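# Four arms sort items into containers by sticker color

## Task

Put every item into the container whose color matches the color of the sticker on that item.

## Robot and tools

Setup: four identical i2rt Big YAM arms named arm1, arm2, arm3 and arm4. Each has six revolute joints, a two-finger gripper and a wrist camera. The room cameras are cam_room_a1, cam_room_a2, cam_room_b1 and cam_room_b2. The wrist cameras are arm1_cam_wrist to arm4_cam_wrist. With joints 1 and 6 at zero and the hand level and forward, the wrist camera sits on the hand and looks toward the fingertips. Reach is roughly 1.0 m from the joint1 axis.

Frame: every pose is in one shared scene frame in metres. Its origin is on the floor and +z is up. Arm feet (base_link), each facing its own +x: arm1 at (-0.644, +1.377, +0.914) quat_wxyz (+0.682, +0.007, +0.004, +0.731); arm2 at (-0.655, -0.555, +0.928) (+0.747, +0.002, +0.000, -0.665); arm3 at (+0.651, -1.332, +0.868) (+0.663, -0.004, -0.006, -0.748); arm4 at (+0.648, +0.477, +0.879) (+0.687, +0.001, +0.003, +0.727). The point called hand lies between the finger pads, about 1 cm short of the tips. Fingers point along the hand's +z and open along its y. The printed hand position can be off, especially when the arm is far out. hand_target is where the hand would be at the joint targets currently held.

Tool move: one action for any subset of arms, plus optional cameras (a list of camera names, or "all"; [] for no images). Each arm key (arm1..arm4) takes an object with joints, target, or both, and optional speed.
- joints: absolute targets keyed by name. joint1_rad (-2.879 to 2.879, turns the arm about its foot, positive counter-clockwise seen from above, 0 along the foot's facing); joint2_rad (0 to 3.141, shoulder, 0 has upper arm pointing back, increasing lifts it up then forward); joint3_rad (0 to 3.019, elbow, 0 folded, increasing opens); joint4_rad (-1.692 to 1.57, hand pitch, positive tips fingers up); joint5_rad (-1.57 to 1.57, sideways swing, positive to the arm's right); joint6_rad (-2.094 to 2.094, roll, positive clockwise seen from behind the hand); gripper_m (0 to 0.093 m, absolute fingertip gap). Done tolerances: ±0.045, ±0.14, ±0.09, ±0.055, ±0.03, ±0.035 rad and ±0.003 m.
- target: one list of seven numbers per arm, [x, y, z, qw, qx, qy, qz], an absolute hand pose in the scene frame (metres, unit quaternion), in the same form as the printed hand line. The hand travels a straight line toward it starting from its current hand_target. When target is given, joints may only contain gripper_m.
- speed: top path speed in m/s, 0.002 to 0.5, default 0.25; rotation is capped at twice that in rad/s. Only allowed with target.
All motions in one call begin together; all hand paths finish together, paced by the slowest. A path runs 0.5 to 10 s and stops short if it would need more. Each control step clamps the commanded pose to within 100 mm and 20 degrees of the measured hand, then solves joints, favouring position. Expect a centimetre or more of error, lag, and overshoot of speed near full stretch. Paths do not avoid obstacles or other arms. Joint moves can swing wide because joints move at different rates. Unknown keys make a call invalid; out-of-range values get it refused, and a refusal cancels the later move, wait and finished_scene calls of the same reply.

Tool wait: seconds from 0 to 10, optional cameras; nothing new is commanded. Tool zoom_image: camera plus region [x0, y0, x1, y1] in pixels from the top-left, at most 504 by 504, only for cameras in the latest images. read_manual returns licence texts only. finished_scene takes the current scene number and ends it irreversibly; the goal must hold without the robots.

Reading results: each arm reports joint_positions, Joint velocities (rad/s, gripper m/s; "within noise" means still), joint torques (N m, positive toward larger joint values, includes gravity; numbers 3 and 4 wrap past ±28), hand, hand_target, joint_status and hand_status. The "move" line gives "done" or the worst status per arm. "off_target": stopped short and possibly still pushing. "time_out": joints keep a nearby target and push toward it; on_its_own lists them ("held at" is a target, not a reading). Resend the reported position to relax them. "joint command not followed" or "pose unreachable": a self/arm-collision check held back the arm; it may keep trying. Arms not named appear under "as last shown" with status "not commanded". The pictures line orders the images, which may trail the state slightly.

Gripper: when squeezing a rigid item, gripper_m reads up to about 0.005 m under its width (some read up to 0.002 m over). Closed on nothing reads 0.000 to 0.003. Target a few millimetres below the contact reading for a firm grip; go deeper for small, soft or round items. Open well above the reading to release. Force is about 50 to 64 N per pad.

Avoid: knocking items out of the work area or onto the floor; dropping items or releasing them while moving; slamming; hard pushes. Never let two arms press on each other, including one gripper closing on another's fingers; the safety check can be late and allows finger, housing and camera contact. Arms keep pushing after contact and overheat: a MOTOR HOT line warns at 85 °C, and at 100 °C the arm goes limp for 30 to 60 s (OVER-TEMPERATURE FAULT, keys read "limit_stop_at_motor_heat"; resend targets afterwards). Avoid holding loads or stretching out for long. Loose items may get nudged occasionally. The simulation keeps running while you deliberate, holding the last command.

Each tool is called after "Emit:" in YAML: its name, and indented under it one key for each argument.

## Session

Emit:
move:
  arm1: {"joints": {"joint1_rad": 1.5, "joint2_rad": 1.2, "joint3_rad": 1.62, "joint4_rad": -1.35, "joint5_rad": 0, "joint6_rad": 0}}
  arm2: {"joints": {"joint1_rad": -1.5, "joint2_rad": 1.2, "joint3_rad": 1.62, "joint4_rad": -1.35, "joint5_rad": 0, "joint6_rad": 0}}
  arm3: {"joints": {"joint1_rad": 1.5, "joint2_rad": 1.2, "joint3_rad": 1.62, "joint4_rad": -1.35, "joint5_rad": 0, "joint6_rad": 0}}
  arm4: {"joints": {"joint1_rad": -1.5, "joint2_rad": 1.2, "joint3_rad": 1.62, "joint4_rad": -1.35, "joint5_rad": 0, "joint6_rad": 0}}

Scene clock: 1.87 s.
Joint torques (N m): arm1=[-1.38 -5.36 13.42 1.59 0.12 -0.04] | arm2=[0.85 -10.05 12.03 1.35 -0.05 0.2] | arm3=[1.61 -8.59 10.5 0.9 0.1 -0.11] | arm4=[0.26 -9.58 10.77 1.09 0.06 -0.09]
Motor temperatures (°C): arm1=[21 24 28 23 21 21 21] | arm2=[23 24 27 22 22 20 23] | arm3=[24 23 24 23 24 23 23] | arm4=[22 22 25 22 24 21 24]
Heat: arm1: hottest joint3_rad 28 °C; arm2: hottest joint3_rad 27 °C; arm3: hottest joint1_rad 24 °C; arm4: hottest joint3_rad 25 °C.
move: arm1 done; arm2 done; arm3 done; arm4 done
Joint velocities: within noise
arm1.joint_positions: joint1_rad=+1.499 joint2_rad=+1.200 joint3_rad=+1.592 joint4_rad=-1.358 joint5_rad=-0.002 joint6_rad=+0.007 gripper_m=+0.09399
arm1.joint_status: all done
arm1.hand: x=-1.0773 y=+1.3777 z=+1.3724 quat_wxyz=(+0.000, +0.952, -0.004, -0.305) (m; scene frame)
arm1.hand_target: x=-1.0801 y=+1.3775 z=+1.3876 quat_wxyz=(-0.002, +0.947, -0.001, -0.322) (m; scene frame)
arm1.hand_status: not commanded
arm2.joint_positions: joint1_rad=-1.501 joint2_rad=+1.201 joint3_rad=+1.606 joint4_rad=-1.335 joint5_rad=+0.001 joint6_rad=-0.014 gripper_m=+0.09398
arm2.joint_status: all done
arm2.hand: x=-1.0947 y=-0.6390 z=+1.3882 quat_wxyz=(-0.025, -0.945, -0.095, +0.312) (m; scene frame)
arm2.hand_target: x=-1.0919 y=-0.6391 z=+1.3937 quat_wxyz=(-0.028, -0.945, -0.089, +0.312) (m; scene frame)
arm2.hand_status: not commanded
arm3.joint_positions: joint1_rad=+1.493 joint2_rad=+1.193 joint3_rad=+1.602 joint4_rad=-1.344 joint5_rad=-0.002 joint6_rad=+0.007 gripper_m=+0.09398
arm3.joint_status: all done
arm3.hand: x=+1.0835 y=-1.4126 z=+1.3306 quat_wxyz=(-0.312, -0.095, -0.945, +0.036) (m; scene frame)
arm3.hand_target: x=+1.0860 y=-1.4102 z=+1.3357 quat_wxyz=(-0.314, -0.089, -0.944, +0.036) (m; scene frame)
arm3.hand_status: not commanded
arm4.joint_positions: joint1_rad=-1.502 joint2_rad=+1.202 joint3_rad=+1.589 joint4_rad=-1.355 joint5_rad=+0.001 joint6_rad=+0.014 gripper_m=+0.09398
arm4.joint_status: all done
arm4.hand: x=+1.0884 y=+0.5334 z=+1.3266 quat_wxyz=(-0.294, +0.053, -0.954, -0.019) (m; scene frame)
arm4.hand_target: x=+1.0902 y=+0.5348 z=+1.3434 quat_wxyz=(-0.312, +0.061, -0.948, -0.019) (m; scene frame)
arm4.hand_status: not commanded
pictures: arm1_cam_wrist, arm2_cam_wrist, arm3_cam_wrist, arm4_cam_wrist, cam_room_a1, cam_room_a2, cam_room_b1, cam_room_b2
Images, in order (width x height): arm1_cam_wrist 672x504, arm2_cam_wrist 672x504, arm3_cam_wrist 672x504, arm4_cam_wrist 672x504, cam_room_a1 672x504, cam_room_a2 672x504, cam_room_b1 672x504, cam_room_b2 672x504.

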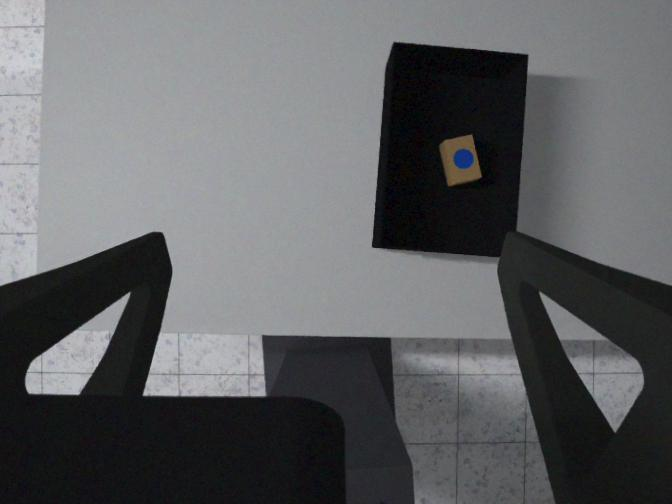

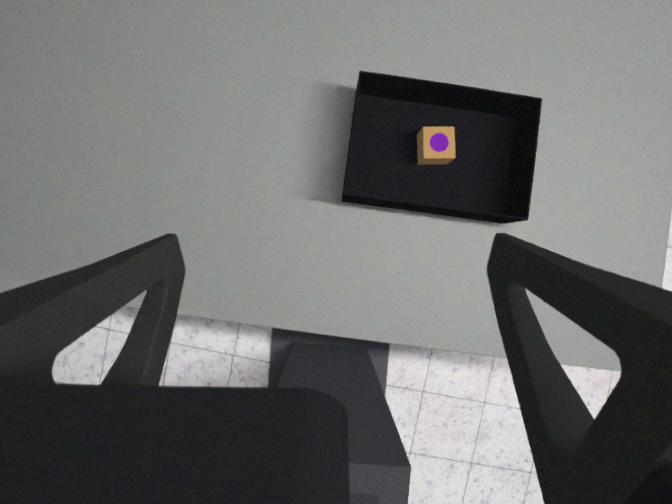

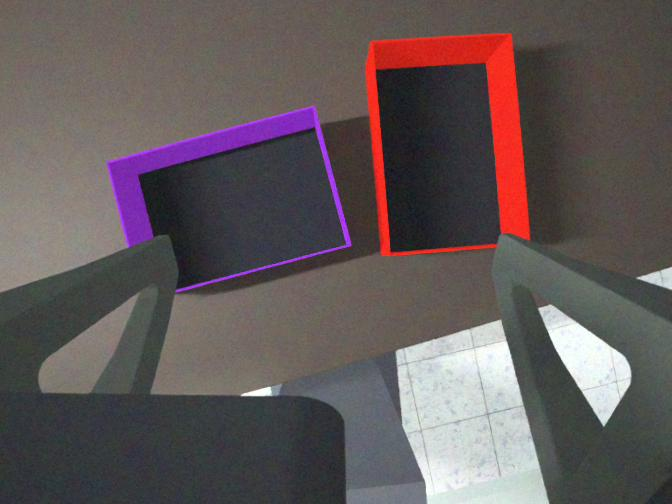

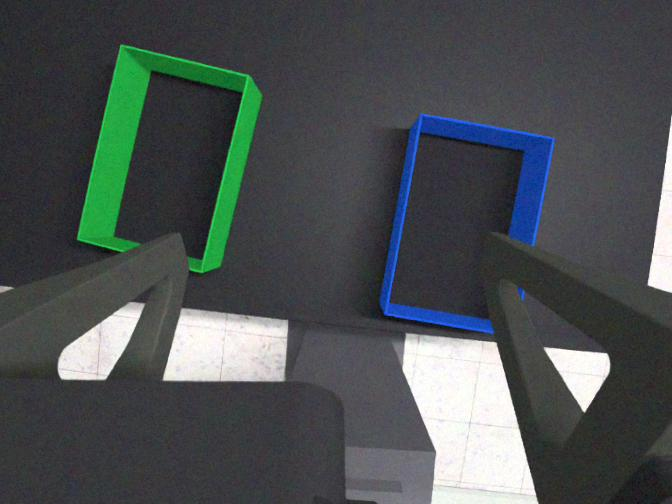

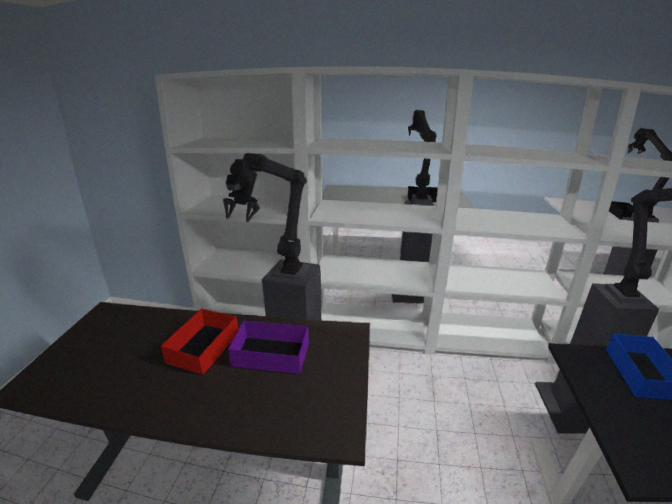

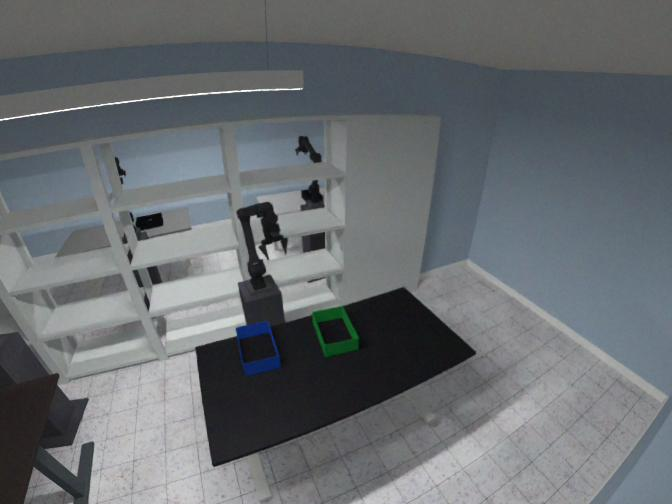

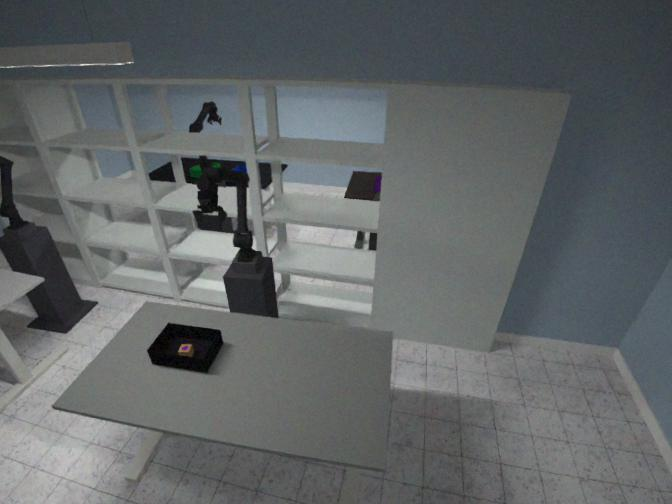

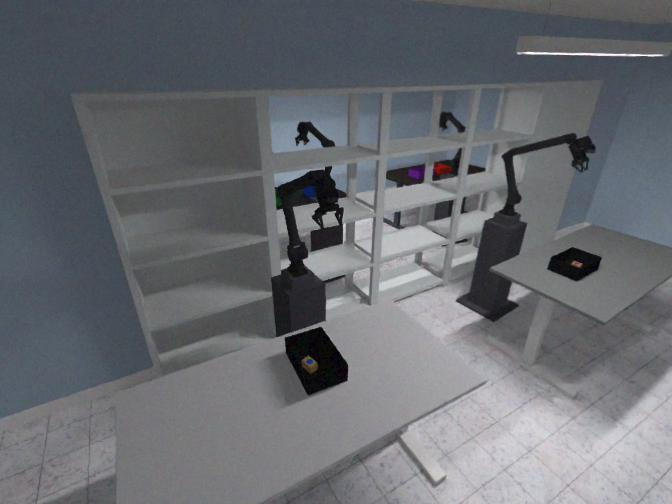

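Emit:
move:
  arm1: {"target": [-1.163, 1.604, 0.90, -0.0181, -0.9794, -0.1029, 0.1726]}
  arm2: {"target": [-1.251, -0.487, 0.91, -0.0178, -0.9796, -0.1012, 0.1727]}
  arm3: {"joints": {"joint1_rad": -1.988, "joint2_rad": 0.6, "joint3_rad": 1.4, "joint4_rad": -1.6}}
  arm4: {"joints": {"joint1_rad": 0.906, "joint2_rad": 0.6, "joint3_rad": 1.4, "joint4_rad": -1.6}}
  cameras: ["arm1_cam_wrist", "arm2_cam_wrist"]

Scene clock: 39.33 s.
Joint torques (N m): arm1=[-2.49 -14.97 12.05 1.25 -0.19 -0.07] | arm2=[0.26 -19.02 12.21 1.89 -0.26 -0.09] | arm3=[0.5 1.67 7.73 1.21 -0.01 -0.11] | arm4=[1.14 2.78 7.83 0.91 0.11 -0.08]
Motor temperatures (°C): arm1=[21 24 34 23 21 21 21] | arm2=[23 25 32 22 22 20 23] | arm3=[24 23 27 23 24 23 23] | arm4=[22 22 34 22 24 21 24]
Heat: arm1: hottest joint3_rad 34 °C; arm2: hottest joint3_rad 32 °C; arm3: hottest joint3_rad 27 °C; arm4: hottest joint3_rad 34 °C.
move: arm1 off_target; arm2 off_target; arm3 done; arm4 done
Joint velocities: within noise
arm1.joint_positions: joint1_rad=+1.031 joint2_rad=+1.925 joint3_rad=+1.152 joint4_rad=-0.607 joint5_rad=-0.211 joint6_rad=-0.647 gripper_m=+0.09399
arm1.joint_status: not commanded
arm1.hand: x=-1.1385 y=+1.5889 z=+0.8800 quat_wxyz=(+0.037, +0.984, +0.098, -0.144) (m; scene frame)
arm1.hand_target: x=-1.1616 y=+1.6035 z=+0.9009 quat_wxyz=(+0.018, +0.979, +0.103, -0.172) (m; scene frame)
arm1.hand_status: off_target (0.035 m and 4.0 deg from the pose sent, 0.531 m and 19.9 deg at the start)
arm2.joint_positions: joint1_rad=-1.831 joint2_rad=+1.940 joint3_rad=+1.213 joint4_rad=-0.567 joint5_rad=-0.119 joint6_rad=-0.318 gripper_m=+0.09398
arm2.joint_status: not commanded
arm2.hand: x=-1.2259 y=-0.4930 z=+0.8969 quat_wxyz=(-0.024, -0.984, -0.095, +0.146) (m; scene frame)
arm2.hand_target: x=-1.2499 y=-0.4871 z=+0.9110 quat_wxyz=(-0.017, -0.980, -0.101, +0.173) (m; scene frame)
arm2.hand_status: off_target (0.029 m and 3.3 deg from the pose sent, 0.526 m and 16.6 deg at the start)
arm3.joint_positions: joint1_rad=-1.977 joint2_rad=+0.603 joint3_rad=+1.396 joint4_rad=-1.596 joint5_rad=+0.001 joint6_rad=+0.005 gripper_m=+0.09402
arm3.joint_status: all done
arm3.hand: x=+0.4889 y=-1.2303 z=+1.3627 quat_wxyz=(+0.091, -0.895, +0.246, +0.360) (m; scene frame)
arm3.hand_target: x=+0.4918 y=-1.2296 z=+1.3641 quat_wxyz=(+0.094, -0.894, +0.249, +0.360) (m; scene frame)
arm3.hand_status: not commanded
arm4.joint_positions: joint1_rad=+0.902 joint2_rad=+0.595 joint3_rad=+1.387 joint4_rad=-1.592 joint5_rad=-0.001 joint6_rad=+0.012 gripper_m=+0.09401
arm4.joint_status: all done
arm4.hand: x=+0.4980 y=+0.5862 z=+1.3738 quat_wxyz=(-0.108, +0.881, -0.285, -0.361) (m; scene frame)
arm4.hand_target: x=+0.4986 y=+0.5852 z=+1.3775 quat_wxyz=(-0.110, +0.883, -0.279, -0.360) (m; scene frame)
arm4.hand_status: not commanded
pictures: arm1_cam_wrist, arm2_cam_wrist
Images, in order (width x height): arm1_cam_wrist 672x504, arm2_cam_wrist 672x504.

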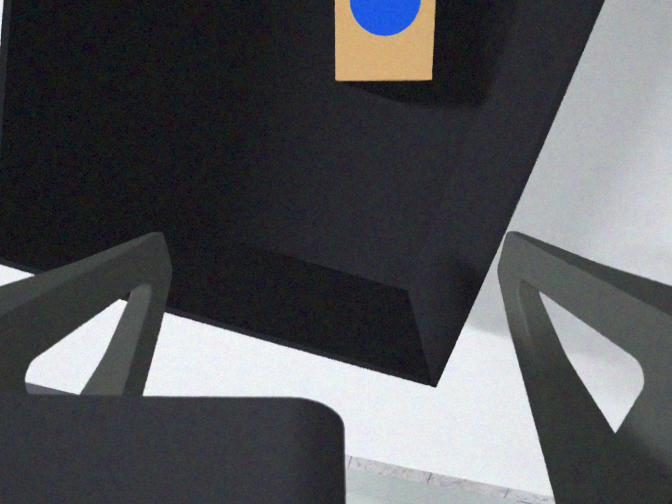

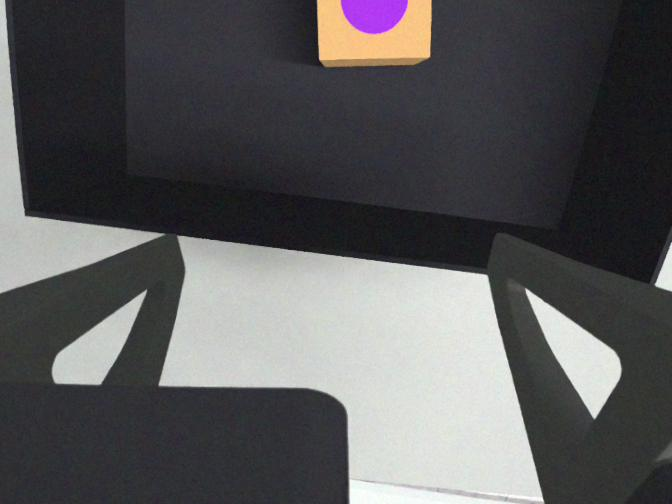

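Emit:
move:
  arm1: {"target": [-1.247, 1.596, 0.743, -0.0181, -0.9794, -0.1029, 0.1726], "speed": 0.2}
  arm2: {"target": [-1.336, -0.487, 0.748, -0.0178, -0.9796, -0.1012, 0.1727], "speed": 0.2}
  cameras: ["arm1_cam_wrist", "arm2_cam_wrist"]

Scene clock: 56.10 s.
Joint torques (N m): arm1=[-1.55 -17.49 10.26 1.24 -0.1 0.12] | arm2=[1.49 -22.07 11.11 1.78 0.01 0.12] | arm3=[0.38 1.85 7.76 1.22 -0.01 -0.1] | arm4=[1.49 2.9 7.91 0.83 0.09 -0.06]
Motor temperatures (°C): arm1=[21 25 34 23 21 21 21] | arm2=[23 25 33 22 22 20 23] | arm3=[24 23 27 23 24 23 23] | arm4=[22 22 34 22 24 21 24]
Heat: arm1: hottest joint3_rad 34 °C; arm2: hottest joint3_rad 33 °C; arm3: hottest joint3_rad 27 °C; arm4: hottest joint3_rad 34 °C.
move: arm1 off_target; arm2 off_target
Joint velocities: within noise
arm1.joint_positions: joint1_rad=+1.101 joint2_rad=+2.342 joint3_rad=+1.403 joint4_rad=-0.405 joint5_rad=-0.195 joint6_rad=-0.589 gripper_m=+0.09399
arm1.joint_status: not commanded
arm1.hand: x=-1.2254 y=+1.5876 z=+0.7339 quat_wxyz=(+0.030, +0.982, +0.104, -0.153) (m; scene frame)
arm1.hand_target: x=-1.2462 y=+1.5956 z=+0.7439 quat_wxyz=(+0.018, +0.979, +0.103, -0.173) (m; scene frame)
arm1.hand_status: off_target (0.025 m and 2.6 deg from the pose sent, 0.175 m and 4.0 deg at the start)
arm2.joint_positions: joint1_rad=-1.824 joint2_rad=+2.378 joint3_rad=+1.522 joint4_rad=-0.415 joint5_rad=-0.119 joint6_rad=-0.318 gripper_m=+0.09398
arm2.joint_status: not commanded
arm2.hand: x=-1.3165 y=-0.4840 z=+0.7484 quat_wxyz=(-0.022, -0.982, -0.099, +0.158) (m; scene frame)
arm2.hand_target: x=-1.3351 y=-0.4871 z=+0.7485 quat_wxyz=(-0.018, -0.980, -0.101, +0.173) (m; scene frame)
arm2.hand_status: off_target (0.020 m and 1.8 deg from the pose sent, 0.185 m and 3.3 deg at the start)
arm3, arm4: as last shown
pictures: arm1_cam_wrist, arm2_cam_wrist
Images, in order (width x height): arm1_cam_wrist 672x504, arm2_cam_wrist 672x504.

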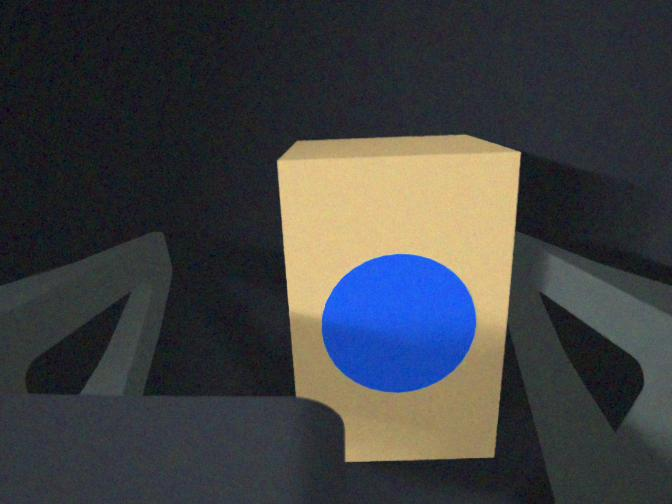

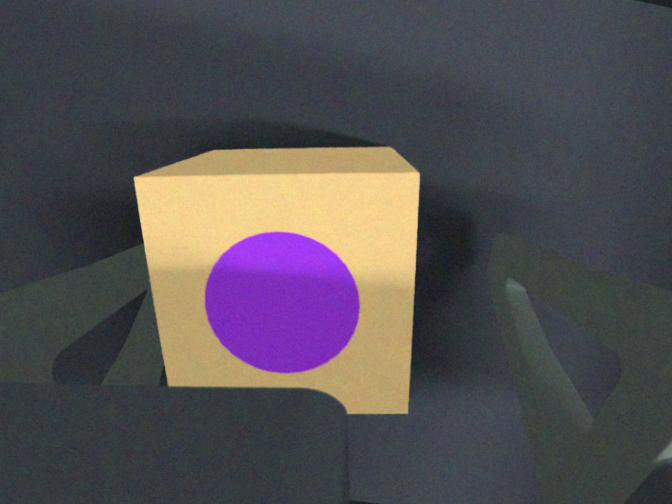

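Emit:
move:
  arm1: {"joints": {"gripper_m": 0.037}}
  arm2: {"joints": {"gripper_m": 0.044}}
  cameras: ["arm1_cam_wrist", "arm2_cam_wrist"]

Scene clock: 67.73 s.
Joint torques (N m): arm1=[-1.38 -17.55 10.19 1.22 -0.13 0.09] | arm2=[1.26 -21.95 11.15 1.8 -0.1 0.11] | arm3=[0.56 1.9 7.77 1.21 -0.01 -0.11] | arm4=[0.73 2.49 7.95 0.92 0.12 -0.09]
Motor temperatures (°C): arm1=[21 25 33 23 21 21 21] | arm2=[23 26 33 22 22 20 23] | arm3=[24 23 28 23 24 23 23] | arm4=[22 22 34 22 24 21 24]
Heat: arm1: hottest joint3_rad 33 °C; arm2: hottest joint3_rad 33 °C; arm3: hottest joint3_rad 28 °C; arm4: hottest joint3_rad 34 °C.
move: arm1 off_target; arm2 off_target
Joint velocities: within noise
arm1.joint_positions: joint1_rad=+1.101 joint2_rad=+2.342 joint3_rad=+1.403 joint4_rad=-0.405 joint5_rad=-0.194 joint6_rad=-0.589 gripper_m=+0.04381
arm1.joint_status: gripper_m off_target (ended at +0.04384, target +0.03700)
arm1.hand: x=-1.2253 y=+1.5878 z=+0.7338 quat_wxyz=(+0.029, +0.982, +0.104, -0.152) (m; scene frame)
arm1.hand_target: x=-1.2462 y=+1.5957 z=+0.7438 quat_wxyz=(+0.018, +0.979, +0.103, -0.173) (m; scene frame)
arm1.hand_status: not commanded
arm2.joint_positions: joint1_rad=-1.823 joint2_rad=+2.378 joint3_rad=+1.522 joint4_rad=-0.415 joint5_rad=-0.117 joint6_rad=-0.318 gripper_m=+0.05278
arm2.joint_status: gripper_m off_target (ended at +0.05281, target +0.04400)
arm2.hand: x=-1.3165 y=-0.4841 z=+0.7484 quat_wxyz=(-0.021, -0.982, -0.099, +0.158) (m; scene frame)
arm2.hand_target: x=-1.3351 y=-0.4873 z=+0.7485 quat_wxyz=(-0.018, -0.980, -0.101, +0.173) (m; scene frame)
arm2.hand_status: not commanded
arm3, arm4: as last shown
pictures: arm1_cam_wrist, arm2_cam_wrist
Images, in order (width x height): arm1_cam_wrist 672x504, arm2_cam_wrist 672x504.

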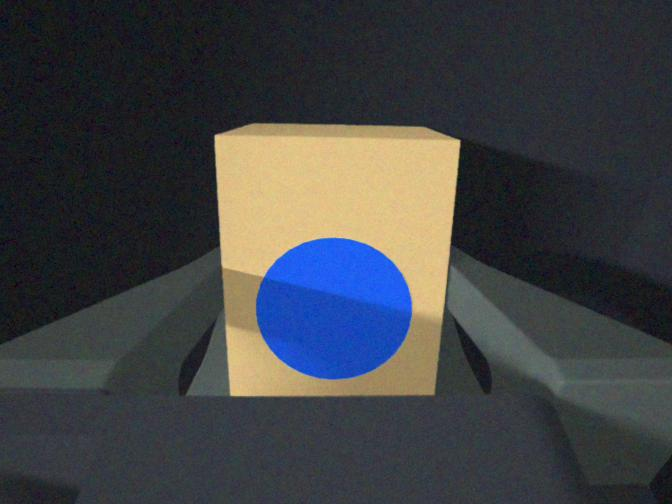

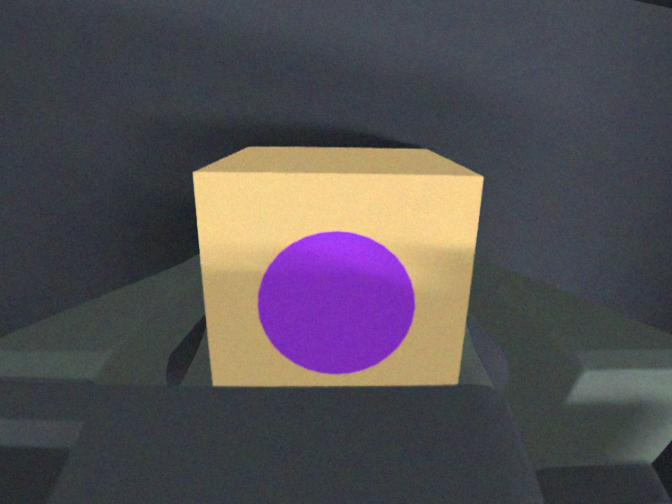

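Emit:
move:
  arm1: {"target": [-1.19, 1.575, 0.98, -0.0181, -0.9794, -0.1029, 0.1726], "speed": 0.3}
  arm2: {"target": [-1.27, -0.49, 0.98, -0.0178, -0.9796, -0.1012, 0.1727], "speed": 0.3}
  cameras: []

Emit:
move:
  arm1: {"joints": {"joint1_rad": -2.248, "joint2_rad": 0.6, "joint3_rad": 1.4, "joint4_rad": -1.6, "joint5_rad": 0, "joint6_rad": 0}}
  arm2: {"joints": {"joint1_rad": 0.918, "joint2_rad": 0.6, "joint3_rad": 1.4, "joint4_rad": -1.6, "joint5_rad": 0, "joint6_rad": 0}}
  cameras: ["arm1_cam_wrist", "arm2_cam_wrist"]

Scene clock: 78.20 s.
Joint torques (N m): arm1=[-2.02 -14.1 9.95 0.64 -0.17 0.07] | arm2=[0.5 -19.72 9.14 0.96 -0.26 0.01] | arm3=[0.56 1.85 7.77 1.2 0.01 -0.11] | arm4=[1.2 2.67 7.91 0.92 0.14 -0.09]
Motor temperatures (°C): arm1=[21 25 32 23 21 21 21] | arm2=[23 27 33 22 22 20 23] | arm3=[24 23 28 23 24 23 23] | arm4=[22 22 34 22 24 21 24]
Heat: arm1: hottest joint3_rad 32 °C; arm2: hottest joint3_rad 33 °C; arm3: hottest joint3_rad 28 °C; arm4: hottest joint3_rad 34 °C.
move: arm1 done; arm2 off_target
Joint velocities: within noise
arm1.joint_positions: joint1_rad=+1.101 joint2_rad=+1.827 joint3_rad=+1.307 joint4_rad=-0.769 joint5_rad=-0.194 joint6_rad=-0.589 gripper_m=+0.04381
arm1.joint_status: not commanded
arm1.hand: x=-1.1917 y=+1.5745 z=+0.9798 quat_wxyz=(+0.016, +0.979, +0.106, -0.176) (m; scene frame)
arm1.hand_target: x=-1.1900 y=+1.5750 z=+0.9800 quat_wxyz=(+0.018, +0.979, +0.103, -0.173) (m; scene frame)
arm1.hand_status: done (0.002 m and 0.6 deg from the pose sent, 0.249 m and 2.6 deg at the start)
arm2.joint_positions: joint1_rad=-1.823 joint2_rad=+1.879 joint3_rad=+1.391 joint4_rad=-0.722 joint5_rad=-0.117 joint6_rad=-0.318 gripper_m=+0.05278
arm2.joint_status: not commanded
arm2.hand: x=-1.2772 y=-0.4903 z=+0.9899 quat_wxyz=(-0.014, -0.977, -0.100, +0.186) (m; scene frame)
arm2.hand_target: x=-1.2699 y=-0.4901 z=+0.9800 quat_wxyz=(-0.018, -0.980, -0.101, +0.173) (m; scene frame)
arm2.hand_status: off_target (0.012 m and 1.6 deg from the pose sent, 0.236 m and 1.8 deg at the start)
arm3, arm4: as last shown
pictures: none
No camera images: "cameras" was empty.

Scene clock: 80.67 s.
Joint torques (N m): arm1=[-2.43 4.01 11.45 1.03 -0.04 0.09] | arm2=[1.26 1.55 9.58 1.7 0.11 0.22] | arm3=[0.5 1.85 7.76 1.21 -0.01 -0.11] | arm4=[1.2 2.73 7.87 0.84 0.1 -0.07]
Motor temperatures (°C): arm1=[21 25 33 23 21 21 22] | arm2=[23 27 33 22 22 20 23] | arm3=[24 23 28 23 24 23 23] | arm4=[22 22 34 22 24 21 24]
Heat: arm1: hottest joint3_rad 33 °C; arm2: hottest joint3_rad 33 °C; arm3: hottest joint3_rad 28 °C; arm4: hottest joint3_rad 34 °C.
move: arm1 done; arm2 done
Joint velocities: within noise
arm1.joint_positions: joint1_rad=-2.240 joint2_rad=+0.595 joint3_rad=+1.373 joint4_rad=-1.590 joint5_rad=+0.002 joint6_rad=-0.007 gripper_m=+0.04369
arm1.joint_status: all done
arm1.hand: x=-0.4819 y=+1.2694 z=+1.3998 quat_wxyz=(-0.346, -0.272, -0.891, +0.112) (m; scene frame)
arm1.hand_target: x=-0.4845 y=+1.2700 z=+1.4094 quat_wxyz=(-0.352, -0.277, -0.887, +0.114) (m; scene frame)
arm1.hand_status: not commanded
arm2.joint_positions: joint1_rad=+0.913 joint2_rad=+0.597 joint3_rad=+1.391 joint4_rad=-1.588 joint5_rad=-0.003 joint6_rad=-0.015 gripper_m=+0.05285
arm2.joint_status: all done
arm2.hand: x=-0.4956 y=-0.6532 z=+1.4245 quat_wxyz=(-0.365, -0.241, -0.894, +0.101) (m; scene frame)
arm2.hand_target: x=-0.4971 y=-0.6517 z=+1.4262 quat_wxyz=(-0.363, -0.246, -0.893, +0.098) (m; scene frame)
arm2.hand_status: not commanded
arm3, arm4: as last shown
pictures: arm1_cam_wrist, arm2_cam_wrist
Images, in order (width x height): arm1_cam_wrist 672x504, arm2_cam_wrist 672x504.

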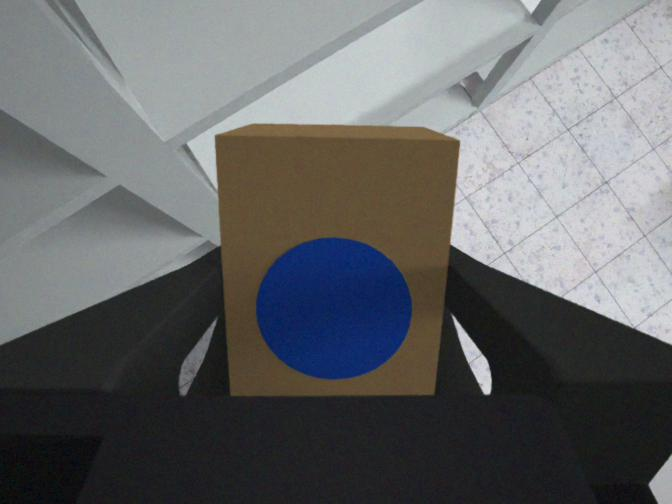

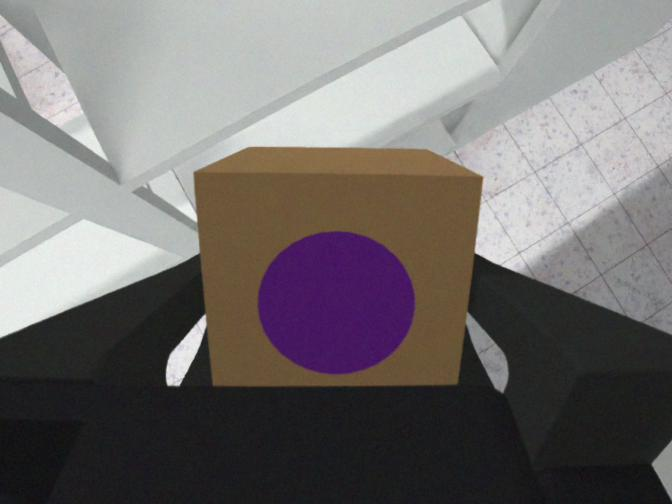

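Emit:
move:
  arm1: {"target": [-0.30, 1.137, 1.15, -0.1656, -0.2952, -0.9395, 0.052], "speed": 0.3}
  arm2: {"target": [-0.294, -0.769, 1.16, -0.1674, -0.2607, -0.9497, 0.046], "speed": 0.3}
  cameras: []

Emit:
move:
  arm1: {"target": [0.016, 0.917, 1.06, -0.1656, -0.2952, -0.9395, 0.052], "speed": 0.25}
  arm2: {"target": [0.010, -0.951, 1.07, -0.1674, -0.2607, -0.9497, 0.046], "speed": 0.25}
  cameras: ["arm1_cam_wrist", "arm2_cam_wrist", "cam_room_a1", "cam_room_a2"]

Scene clock: 94.47 s.
Joint torques (N m): arm1=[-2.73 -7.82 12.82 1.44 -0.03 0.04] | arm2=[1.55 -11.4 11.86 2.13 0.11 0.2] | arm3=[0.5 1.85 7.76 1.21 -0.01 -0.11] | arm4=[1.61 2.78 7.9 0.96 0.1 -0.07]
Motor temperatures (°C): arm1=[21 25 34 23 21 21 22] | arm2=[23 26 32 22 22 20 24] | arm3=[24 23 28 23 24 23 23] | arm4=[22 22 34 22 24 21 24]
Heat: arm1: hottest joint3_rad 34 °C; arm2: hottest joint3_rad 32 °C; arm3: hottest joint3_rad 28 °C; arm4: hottest joint3_rad 34 °C.
move: arm1 off_target; arm2 off_target
Joint velocities: within noise
arm1.joint_positions: joint1_rad=-2.245 joint2_rad=+1.217 joint3_rad=+1.086 joint4_rad=-1.129 joint5_rad=-0.007 joint6_rad=-0.007 gripper_m=+0.04369
arm1.joint_status: not commanded
arm1.hand: x=-0.3043 y=+1.1451 z=+1.1333 quat_wxyz=(-0.141, -0.291, -0.945, +0.044) (m; scene frame)
arm1.hand_target: x=-0.3005 y=+1.1373 z=+1.1501 quat_wxyz=(-0.165, -0.295, -0.940, +0.052) (m; scene frame)
arm1.hand_status: off_target (0.019 m and 3.1 deg from the pose sent, 0.336 m and 22.6 deg at the start)
arm2.joint_positions: joint1_rad=+0.915 joint2_rad=+1.232 joint3_rad=+1.089 joint4_rad=-1.118 joint5_rad=+0.003 joint6_rad=-0.010 gripper_m=+0.05285
arm2.joint_status: not commanded
arm2.hand: x=-0.3013 y=-0.7687 z=+1.1497 quat_wxyz=(-0.149, -0.259, -0.954, +0.041) (m; scene frame)
arm2.hand_target: x=-0.2943 y=-0.7689 z=+1.1601 quat_wxyz=(-0.167, -0.261, -0.950, +0.046) (m; scene frame)
arm2.hand_status: off_target (0.013 m and 2.3 deg from the pose sent, 0.352 m and 24.5 deg at the start)
arm3, arm4: as last shown
pictures: none
No camera images: "cameras" was empty.

Scene clock: 97.10 s.
Joint torques (N m): arm1=[-1.96 -21.89 17.2 0.49 0.04 0.11] | arm2=[1.2 -24.18 16.58 0.83 0.04 0.17] | arm3=[0.44 1.85 7.75 1.2 -0.01 -0.11] | arm4=[1.03 2.55 7.82 0.85 0.12 -0.06]
Motor temperatures (°C): arm1=[21 25 34 23 21 21 22] | arm2=[23 26 33 22 22 20 24] | arm3=[24 23 28 23 24 23 23] | arm4=[22 22 34 22 24 21 24]
Heat: arm1: hottest joint3_rad 34 °C; arm2: hottest joint3_rad 33 °C; arm3: hottest joint3_rad 28 °C; arm4: hottest joint3_rad 34 °C.
move: arm1 off_target; arm2 off_target
Joint velocities: within noise
arm1.joint_positions: joint1_rad=-2.245 joint2_rad=+2.326 joint3_rad=+2.339 joint4_rad=-1.271 joint5_rad=-0.007 joint6_rad=-0.007 gripper_m=+0.04369
arm1.joint_status: not commanded
arm1.hand: x=+0.0068 y=+0.9289 z=+1.0331 quat_wxyz=(-0.141, -0.291, -0.945, +0.044) (m; scene frame)
arm1.hand_target: x=+0.0145 y=+0.9180 z=+1.0602 quat_wxyz=(-0.167, -0.295, -0.939, +0.052) (m; scene frame)
arm1.hand_status: off_target (0.031 m and 3.0 deg from the pose sent, 0.400 m and 3.1 deg at the start)
arm2.joint_positions: joint1_rad=+0.915 joint2_rad=+2.205 joint3_rad=+2.117 joint4_rad=-1.163 joint5_rad=+0.003 joint6_rad=-0.010 gripper_m=+0.05285
arm2.joint_status: not commanded
arm2.hand: x=-0.0045 y=-0.9457 z=+1.0563 quat_wxyz=(-0.153, -0.258, -0.953, +0.043) (m; scene frame)
arm2.hand_target: x=+0.0089 y=-0.9505 z=+1.0700 quat_wxyz=(-0.168, -0.261, -0.950, +0.046) (m; scene frame)
arm2.hand_status: off_target (0.021 m and 1.7 deg from the pose sent, 0.369 m and 2.3 deg at the start)
arm3, arm4: as last shown
pictures: arm1_cam_wrist, arm2_cam_wrist, cam_room_a1, cam_room_a2
Images, in order (width x height): arm1_cam_wrist 672x504, arm2_cam_wrist 672x504, cam_room_a1 672x504, cam_room_a2 672x504.

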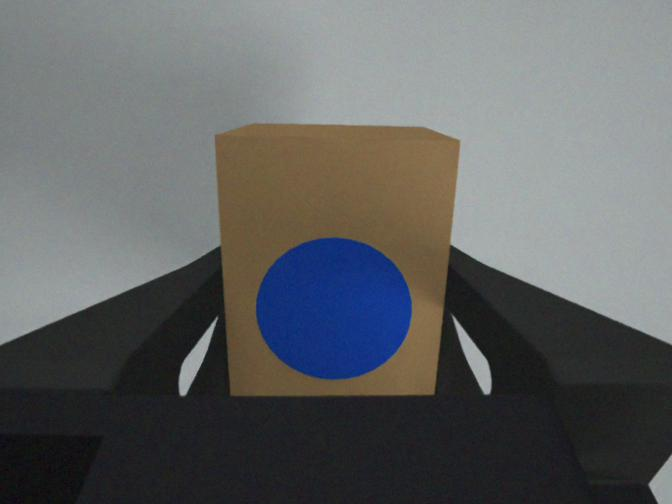

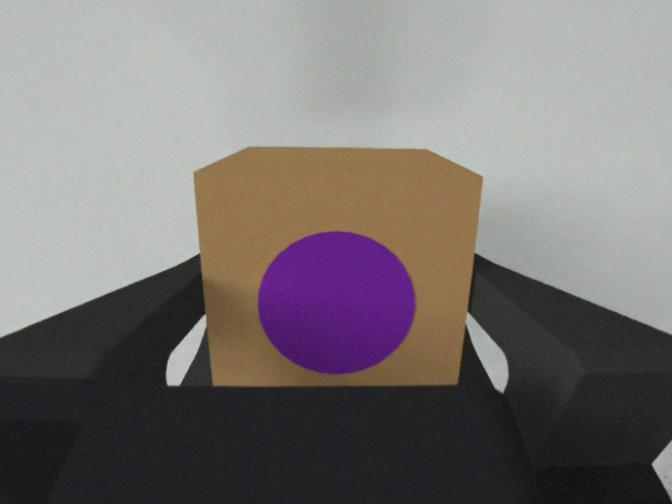

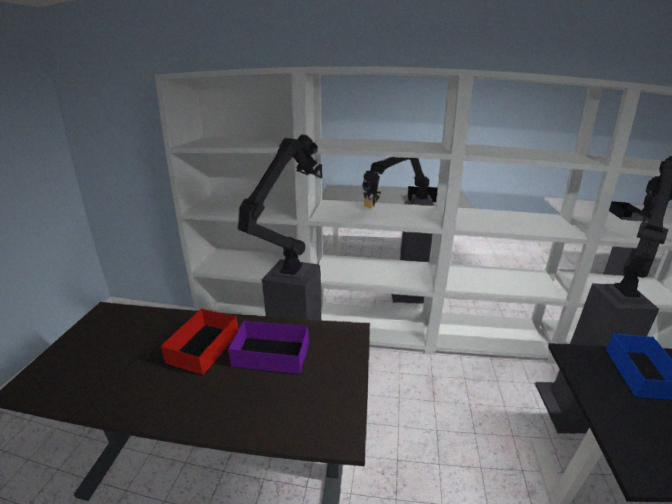

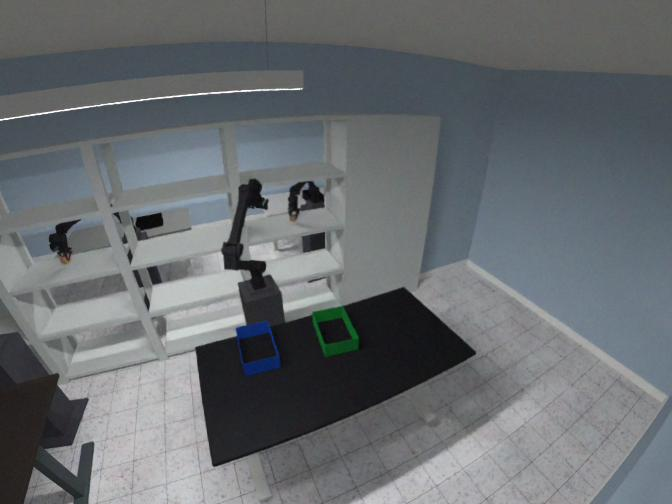

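Emit:
move:
  arm1: {"target": [0.016, 0.917, 0.992, -0.1656, -0.2952, -0.9395, 0.052], "speed": 0.08}
  arm2: {"target": [0.010, -0.951, 0.985, -0.1674, -0.2607, -0.9497, 0.046], "speed": 0.08}
  cameras: ["arm1_cam_wrist", "arm2_cam_wrist"]

Scene clock: 103.80 s.
Joint torques (N m): arm1=[-2.02 -21.07 10.89 1.57 0.02 0.1] | arm2=[1.14 -22.95 9.69 2.24 0.04 0.16] | arm3=[0.38 1.79 7.72 1.24 -0.01 -0.1] | arm4=[0.85 2.67 7.91 0.8 0.11 -0.06]
Motor temperatures (°C): arm1=[20 26 35 23 21 21 22] | arm2=[23 27 34 22 22 20 24] | arm3=[24 23 28 23 24 23 23] | arm4=[22 22 34 22 24 21 24]
Heat: arm1: hottest joint3_rad 35 °C; arm2: hottest joint3_rad 34 °C; arm3: hottest joint3_rad 28 °C; arm4: hottest joint3_rad 34 °C.
move: arm1 off_target; arm2 off_target
Joint velocities: within noise
arm1.joint_positions: joint1_rad=-2.245 joint2_rad=+2.327 joint3_rad=+2.257 joint4_rad=-1.134 joint5_rad=-0.007 joint6_rad=-0.007 gripper_m=+0.04369
arm1.joint_status: not commanded
arm1.hand: x=+0.0164 y=+0.9221 z=+1.0059 quat_wxyz=(-0.168, -0.289, -0.941, +0.053) (m; scene frame)
arm1.hand_target: x=+0.0157 y=+0.9172 z=+0.9921 quat_wxyz=(-0.166, -0.295, -0.940, +0.052) (m; scene frame)
arm1.hand_status: off_target (0.015 m and 0.8 deg from the pose sent, 0.044 m and 3.0 deg at the start)
arm2.joint_positions: joint1_rad=+0.915 joint2_rad=+2.229 joint3_rad=+2.050 joint4_rad=-1.005 joint5_rad=+0.003 joint6_rad=-0.010 gripper_m=+0.05285
arm2.joint_status: not commanded
arm2.hand: x=+0.0100 y=-0.9542 z=+1.0203 quat_wxyz=(-0.185, -0.257, -0.947, +0.051) (m; scene frame)
arm2.hand_target: x=+0.0087 y=-0.9504 z=+0.9856 quat_wxyz=(-0.167, -0.261, -0.950, +0.046) (m; scene frame)
arm2.hand_status: off_target (0.035 m and 2.1 deg from the pose sent, 0.073 m and 1.7 deg at the start)
arm3, arm4: as last shown
pictures: arm1_cam_wrist, arm2_cam_wrist
Images, in order (width x height): arm1_cam_wrist 672x504, arm2_cam_wrist 672x504.

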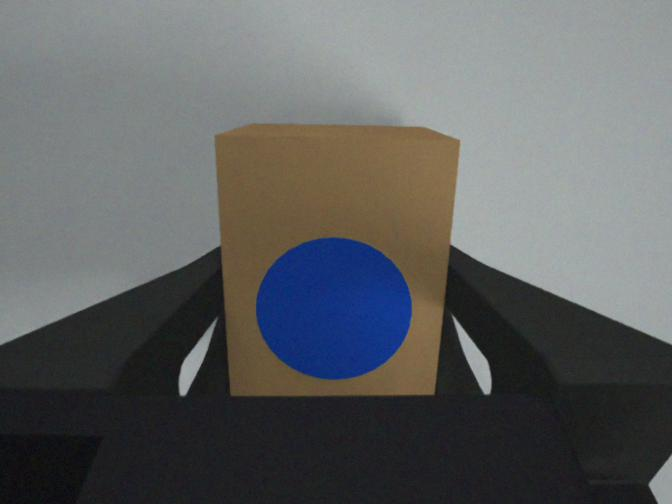

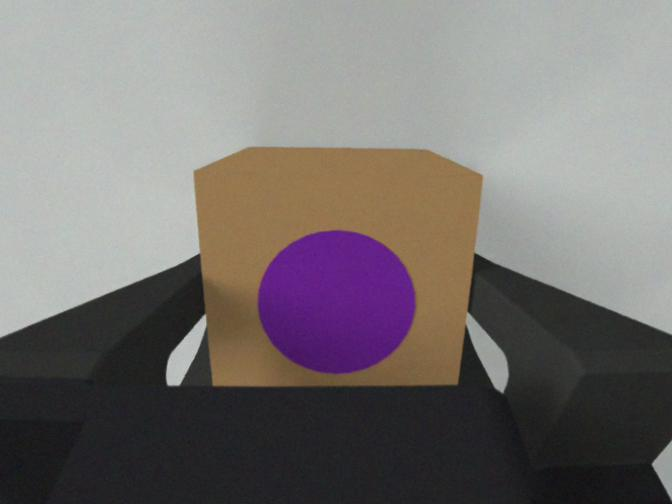

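Emit:
move:
  arm1: {"target": [0.014, 0.917, 0.982, -0.1656, -0.2952, -0.9395, 0.052], "speed": 0.06}
  arm2: {"target": [0.006, -0.950, 0.971, -0.1674, -0.2607, -0.9497, 0.046], "speed": 0.06}
  cameras: []

Emit:
move:
  arm1: {"joints": {"gripper_m": 0.085}}
  arm2: {"joints": {"gripper_m": 0.09}}
  cameras: ["arm1_cam_wrist", "arm2_cam_wrist"]

Scene clock: 110.23 s.
Joint torques (N m): arm1=[-3.02 -20.84 9.2 2 0.05 0.11] | arm2=[1.03 -22.53 8.01 2.55 0.01 0.15] | arm3=[0.44 1.85 7.73 1.2 -0.01 -0.1] | arm4=[1.26 2.96 7.88 0.81 0.14 -0.08]
Motor temperatures (°C): arm1=[20 26 35 23 21 21 22] | arm2=[23 27 34 22 22 20 24] | arm3=[24 23 28 23 24 23 23] | arm4=[22 22 34 22 24 21 24]
Heat: arm1: hottest joint3_rad 35 °C; arm2: hottest joint3_rad 34 °C; arm3: hottest joint3_rad 28 °C; arm4: hottest joint3_rad 34 °C.
move: arm1 off_target; arm2 off_target
Joint velocities: within noise
arm1.joint_positions: joint1_rad=-2.245 joint2_rad=+2.324 joint3_rad=+2.245 joint4_rad=-1.113 joint5_rad=-0.008 joint6_rad=-0.007 gripper_m=+0.04369
arm1.joint_status: not commanded
arm1.hand: x=+0.0177 y=+0.9213 z=+1.0039 quat_wxyz=(-0.173, -0.289, -0.940, +0.054) (m; scene frame)
arm1.hand_target: x=+0.0135 y=+0.9174 z=+0.9821 quat_wxyz=(-0.165, -0.295, -0.940, +0.052) (m; scene frame)
arm1.hand_status: off_target (0.023 m and 1.1 deg from the pose sent, 0.025 m and 0.8 deg at the start)
arm2.joint_positions: joint1_rad=+0.915 joint2_rad=+2.223 joint3_rad=+2.028 joint4_rad=-0.973 joint5_rad=+0.003 joint6_rad=-0.010 gripper_m=+0.05285
arm2.joint_status: not commanded
arm2.hand: x=+0.0110 y=-0.9548 z=+1.0181 quat_wxyz=(-0.193, -0.257, -0.946, +0.054) (m; scene frame)
arm2.hand_target: x=+0.0042 y=-0.9491 z=+0.9722 quat_wxyz=(-0.167, -0.261, -0.950, +0.046) (m; scene frame)
arm2.hand_status: off_target (0.048 m and 3.1 deg from the pose sent, 0.050 m and 2.1 deg at the start)
arm3.joint_positions: joint1_rad=-1.977 joint2_rad=+0.603 joint3_rad=+1.396 joint4_rad=-1.596 joint5_rad=+0.001 joint6_rad=+0.005 gripper_m=+0.09402
arm3.joint_status: not commanded
arm3.hand: x=+0.4889 y=-1.2303 z=+1.3627 quat_wxyz=(+0.091, -0.895, +0.246, +0.360) (m; scene frame)
arm3.hand_target: x=+0.4918 y=-1.2296 z=+1.3641 quat_wxyz=(+0.094, -0.894, +0.249, +0.360) (m; scene frame)
arm3.hand_status: not commanded
arm4.joint_positions: joint1_rad=+0.902 joint2_rad=+0.595 joint3_rad=+1.387 joint4_rad=-1.592 joint5_rad=-0.001 joint6_rad=+0.012 gripper_m=+0.09401
arm4.joint_status: not commanded
arm4.hand: x=+0.4980 y=+0.5862 z=+1.3738 quat_wxyz=(-0.108, +0.881, -0.285, -0.361) (m; scene frame)
arm4.hand_target: x=+0.4986 y=+0.5852 z=+1.3775 quat_wxyz=(-0.110, +0.883, -0.279, -0.360) (m; scene frame)
arm4.hand_status: not commanded
pictures: none
No camera images: "cameras" was empty.

Scene clock: 110.87 s.
Joint torques (N m): arm1=[-1.2 -20.25 9.95 1.55 -0.08 0.09] | arm2=[0.85 -22.65 9.43 2 -0.06 0.13] | arm3=[0.44 1.85 7.77 1.22 0.01 -0.1] | arm4=[1.32 2.55 7.76 0.96 0.1 -0.08]
Motor temperatures (°C): arm1=[20 26 35 23 21 21 22] | arm2=[23 27 34 22 22 20 24] | arm3=[24 23 28 23 24 23 23] | arm4=[22 22 34 22 24 21 24]
Heat: arm1: hottest joint3_rad 35 °C; arm2: hottest joint3_rad 34 °C; arm3: hottest joint3_rad 28 °C; arm4: hottest joint3_rad 34 °C.
move: arm1 done; arm2 done
Joint velocities: within noise
arm1.joint_positions: joint1_rad=-2.254 joint2_rad=+2.323 joint3_rad=+2.238 joint4_rad=-1.101 joint5_rad=-0.006 joint6_rad=-0.004 gripper_m=+0.08496
arm1.joint_status: all done
arm1.hand: x=+0.0140 y=+0.9144 z=+1.0026 quat_wxyz=(-0.175, -0.295, -0.938, +0.057) (m; scene frame)
arm1.hand_target: x=+0.0137 y=+0.9175 z=+0.9824 quat_wxyz=(-0.166, -0.295, -0.940, +0.052) (m; scene frame)
arm1.hand_status: not commanded
arm2.joint_positions: joint1_rad=+0.915 joint2_rad=+2.224 joint3_rad=+2.010 joint4_rad=-0.961 joint5_rad=+0.004 joint6_rad=-0.008 gripper_m=+0.08994
arm2.joint_status: all done
arm2.hand: x=+0.0085 y=-0.9535 z=+1.0099 quat_wxyz=(-0.189, -0.258, -0.946, +0.053) (m; scene frame)
arm2.hand_target: x=+0.0042 y=-0.9491 z=+0.9724 quat_wxyz=(-0.167, -0.261, -0.950, +0.046) (m; scene frame)
arm2.hand_status: not commanded
arm3, arm4: as last shown
pictures: arm1_cam_wrist, arm2_cam_wrist
Images, in order (width x height): arm1_cam_wrist 672x504, arm2_cam_wrist 672x504.

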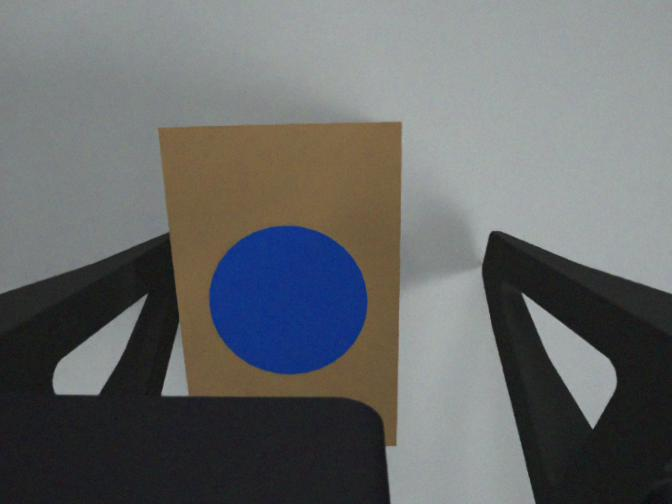

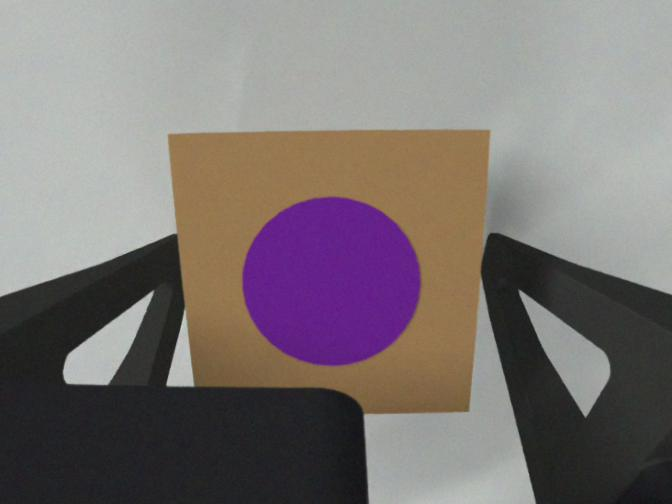

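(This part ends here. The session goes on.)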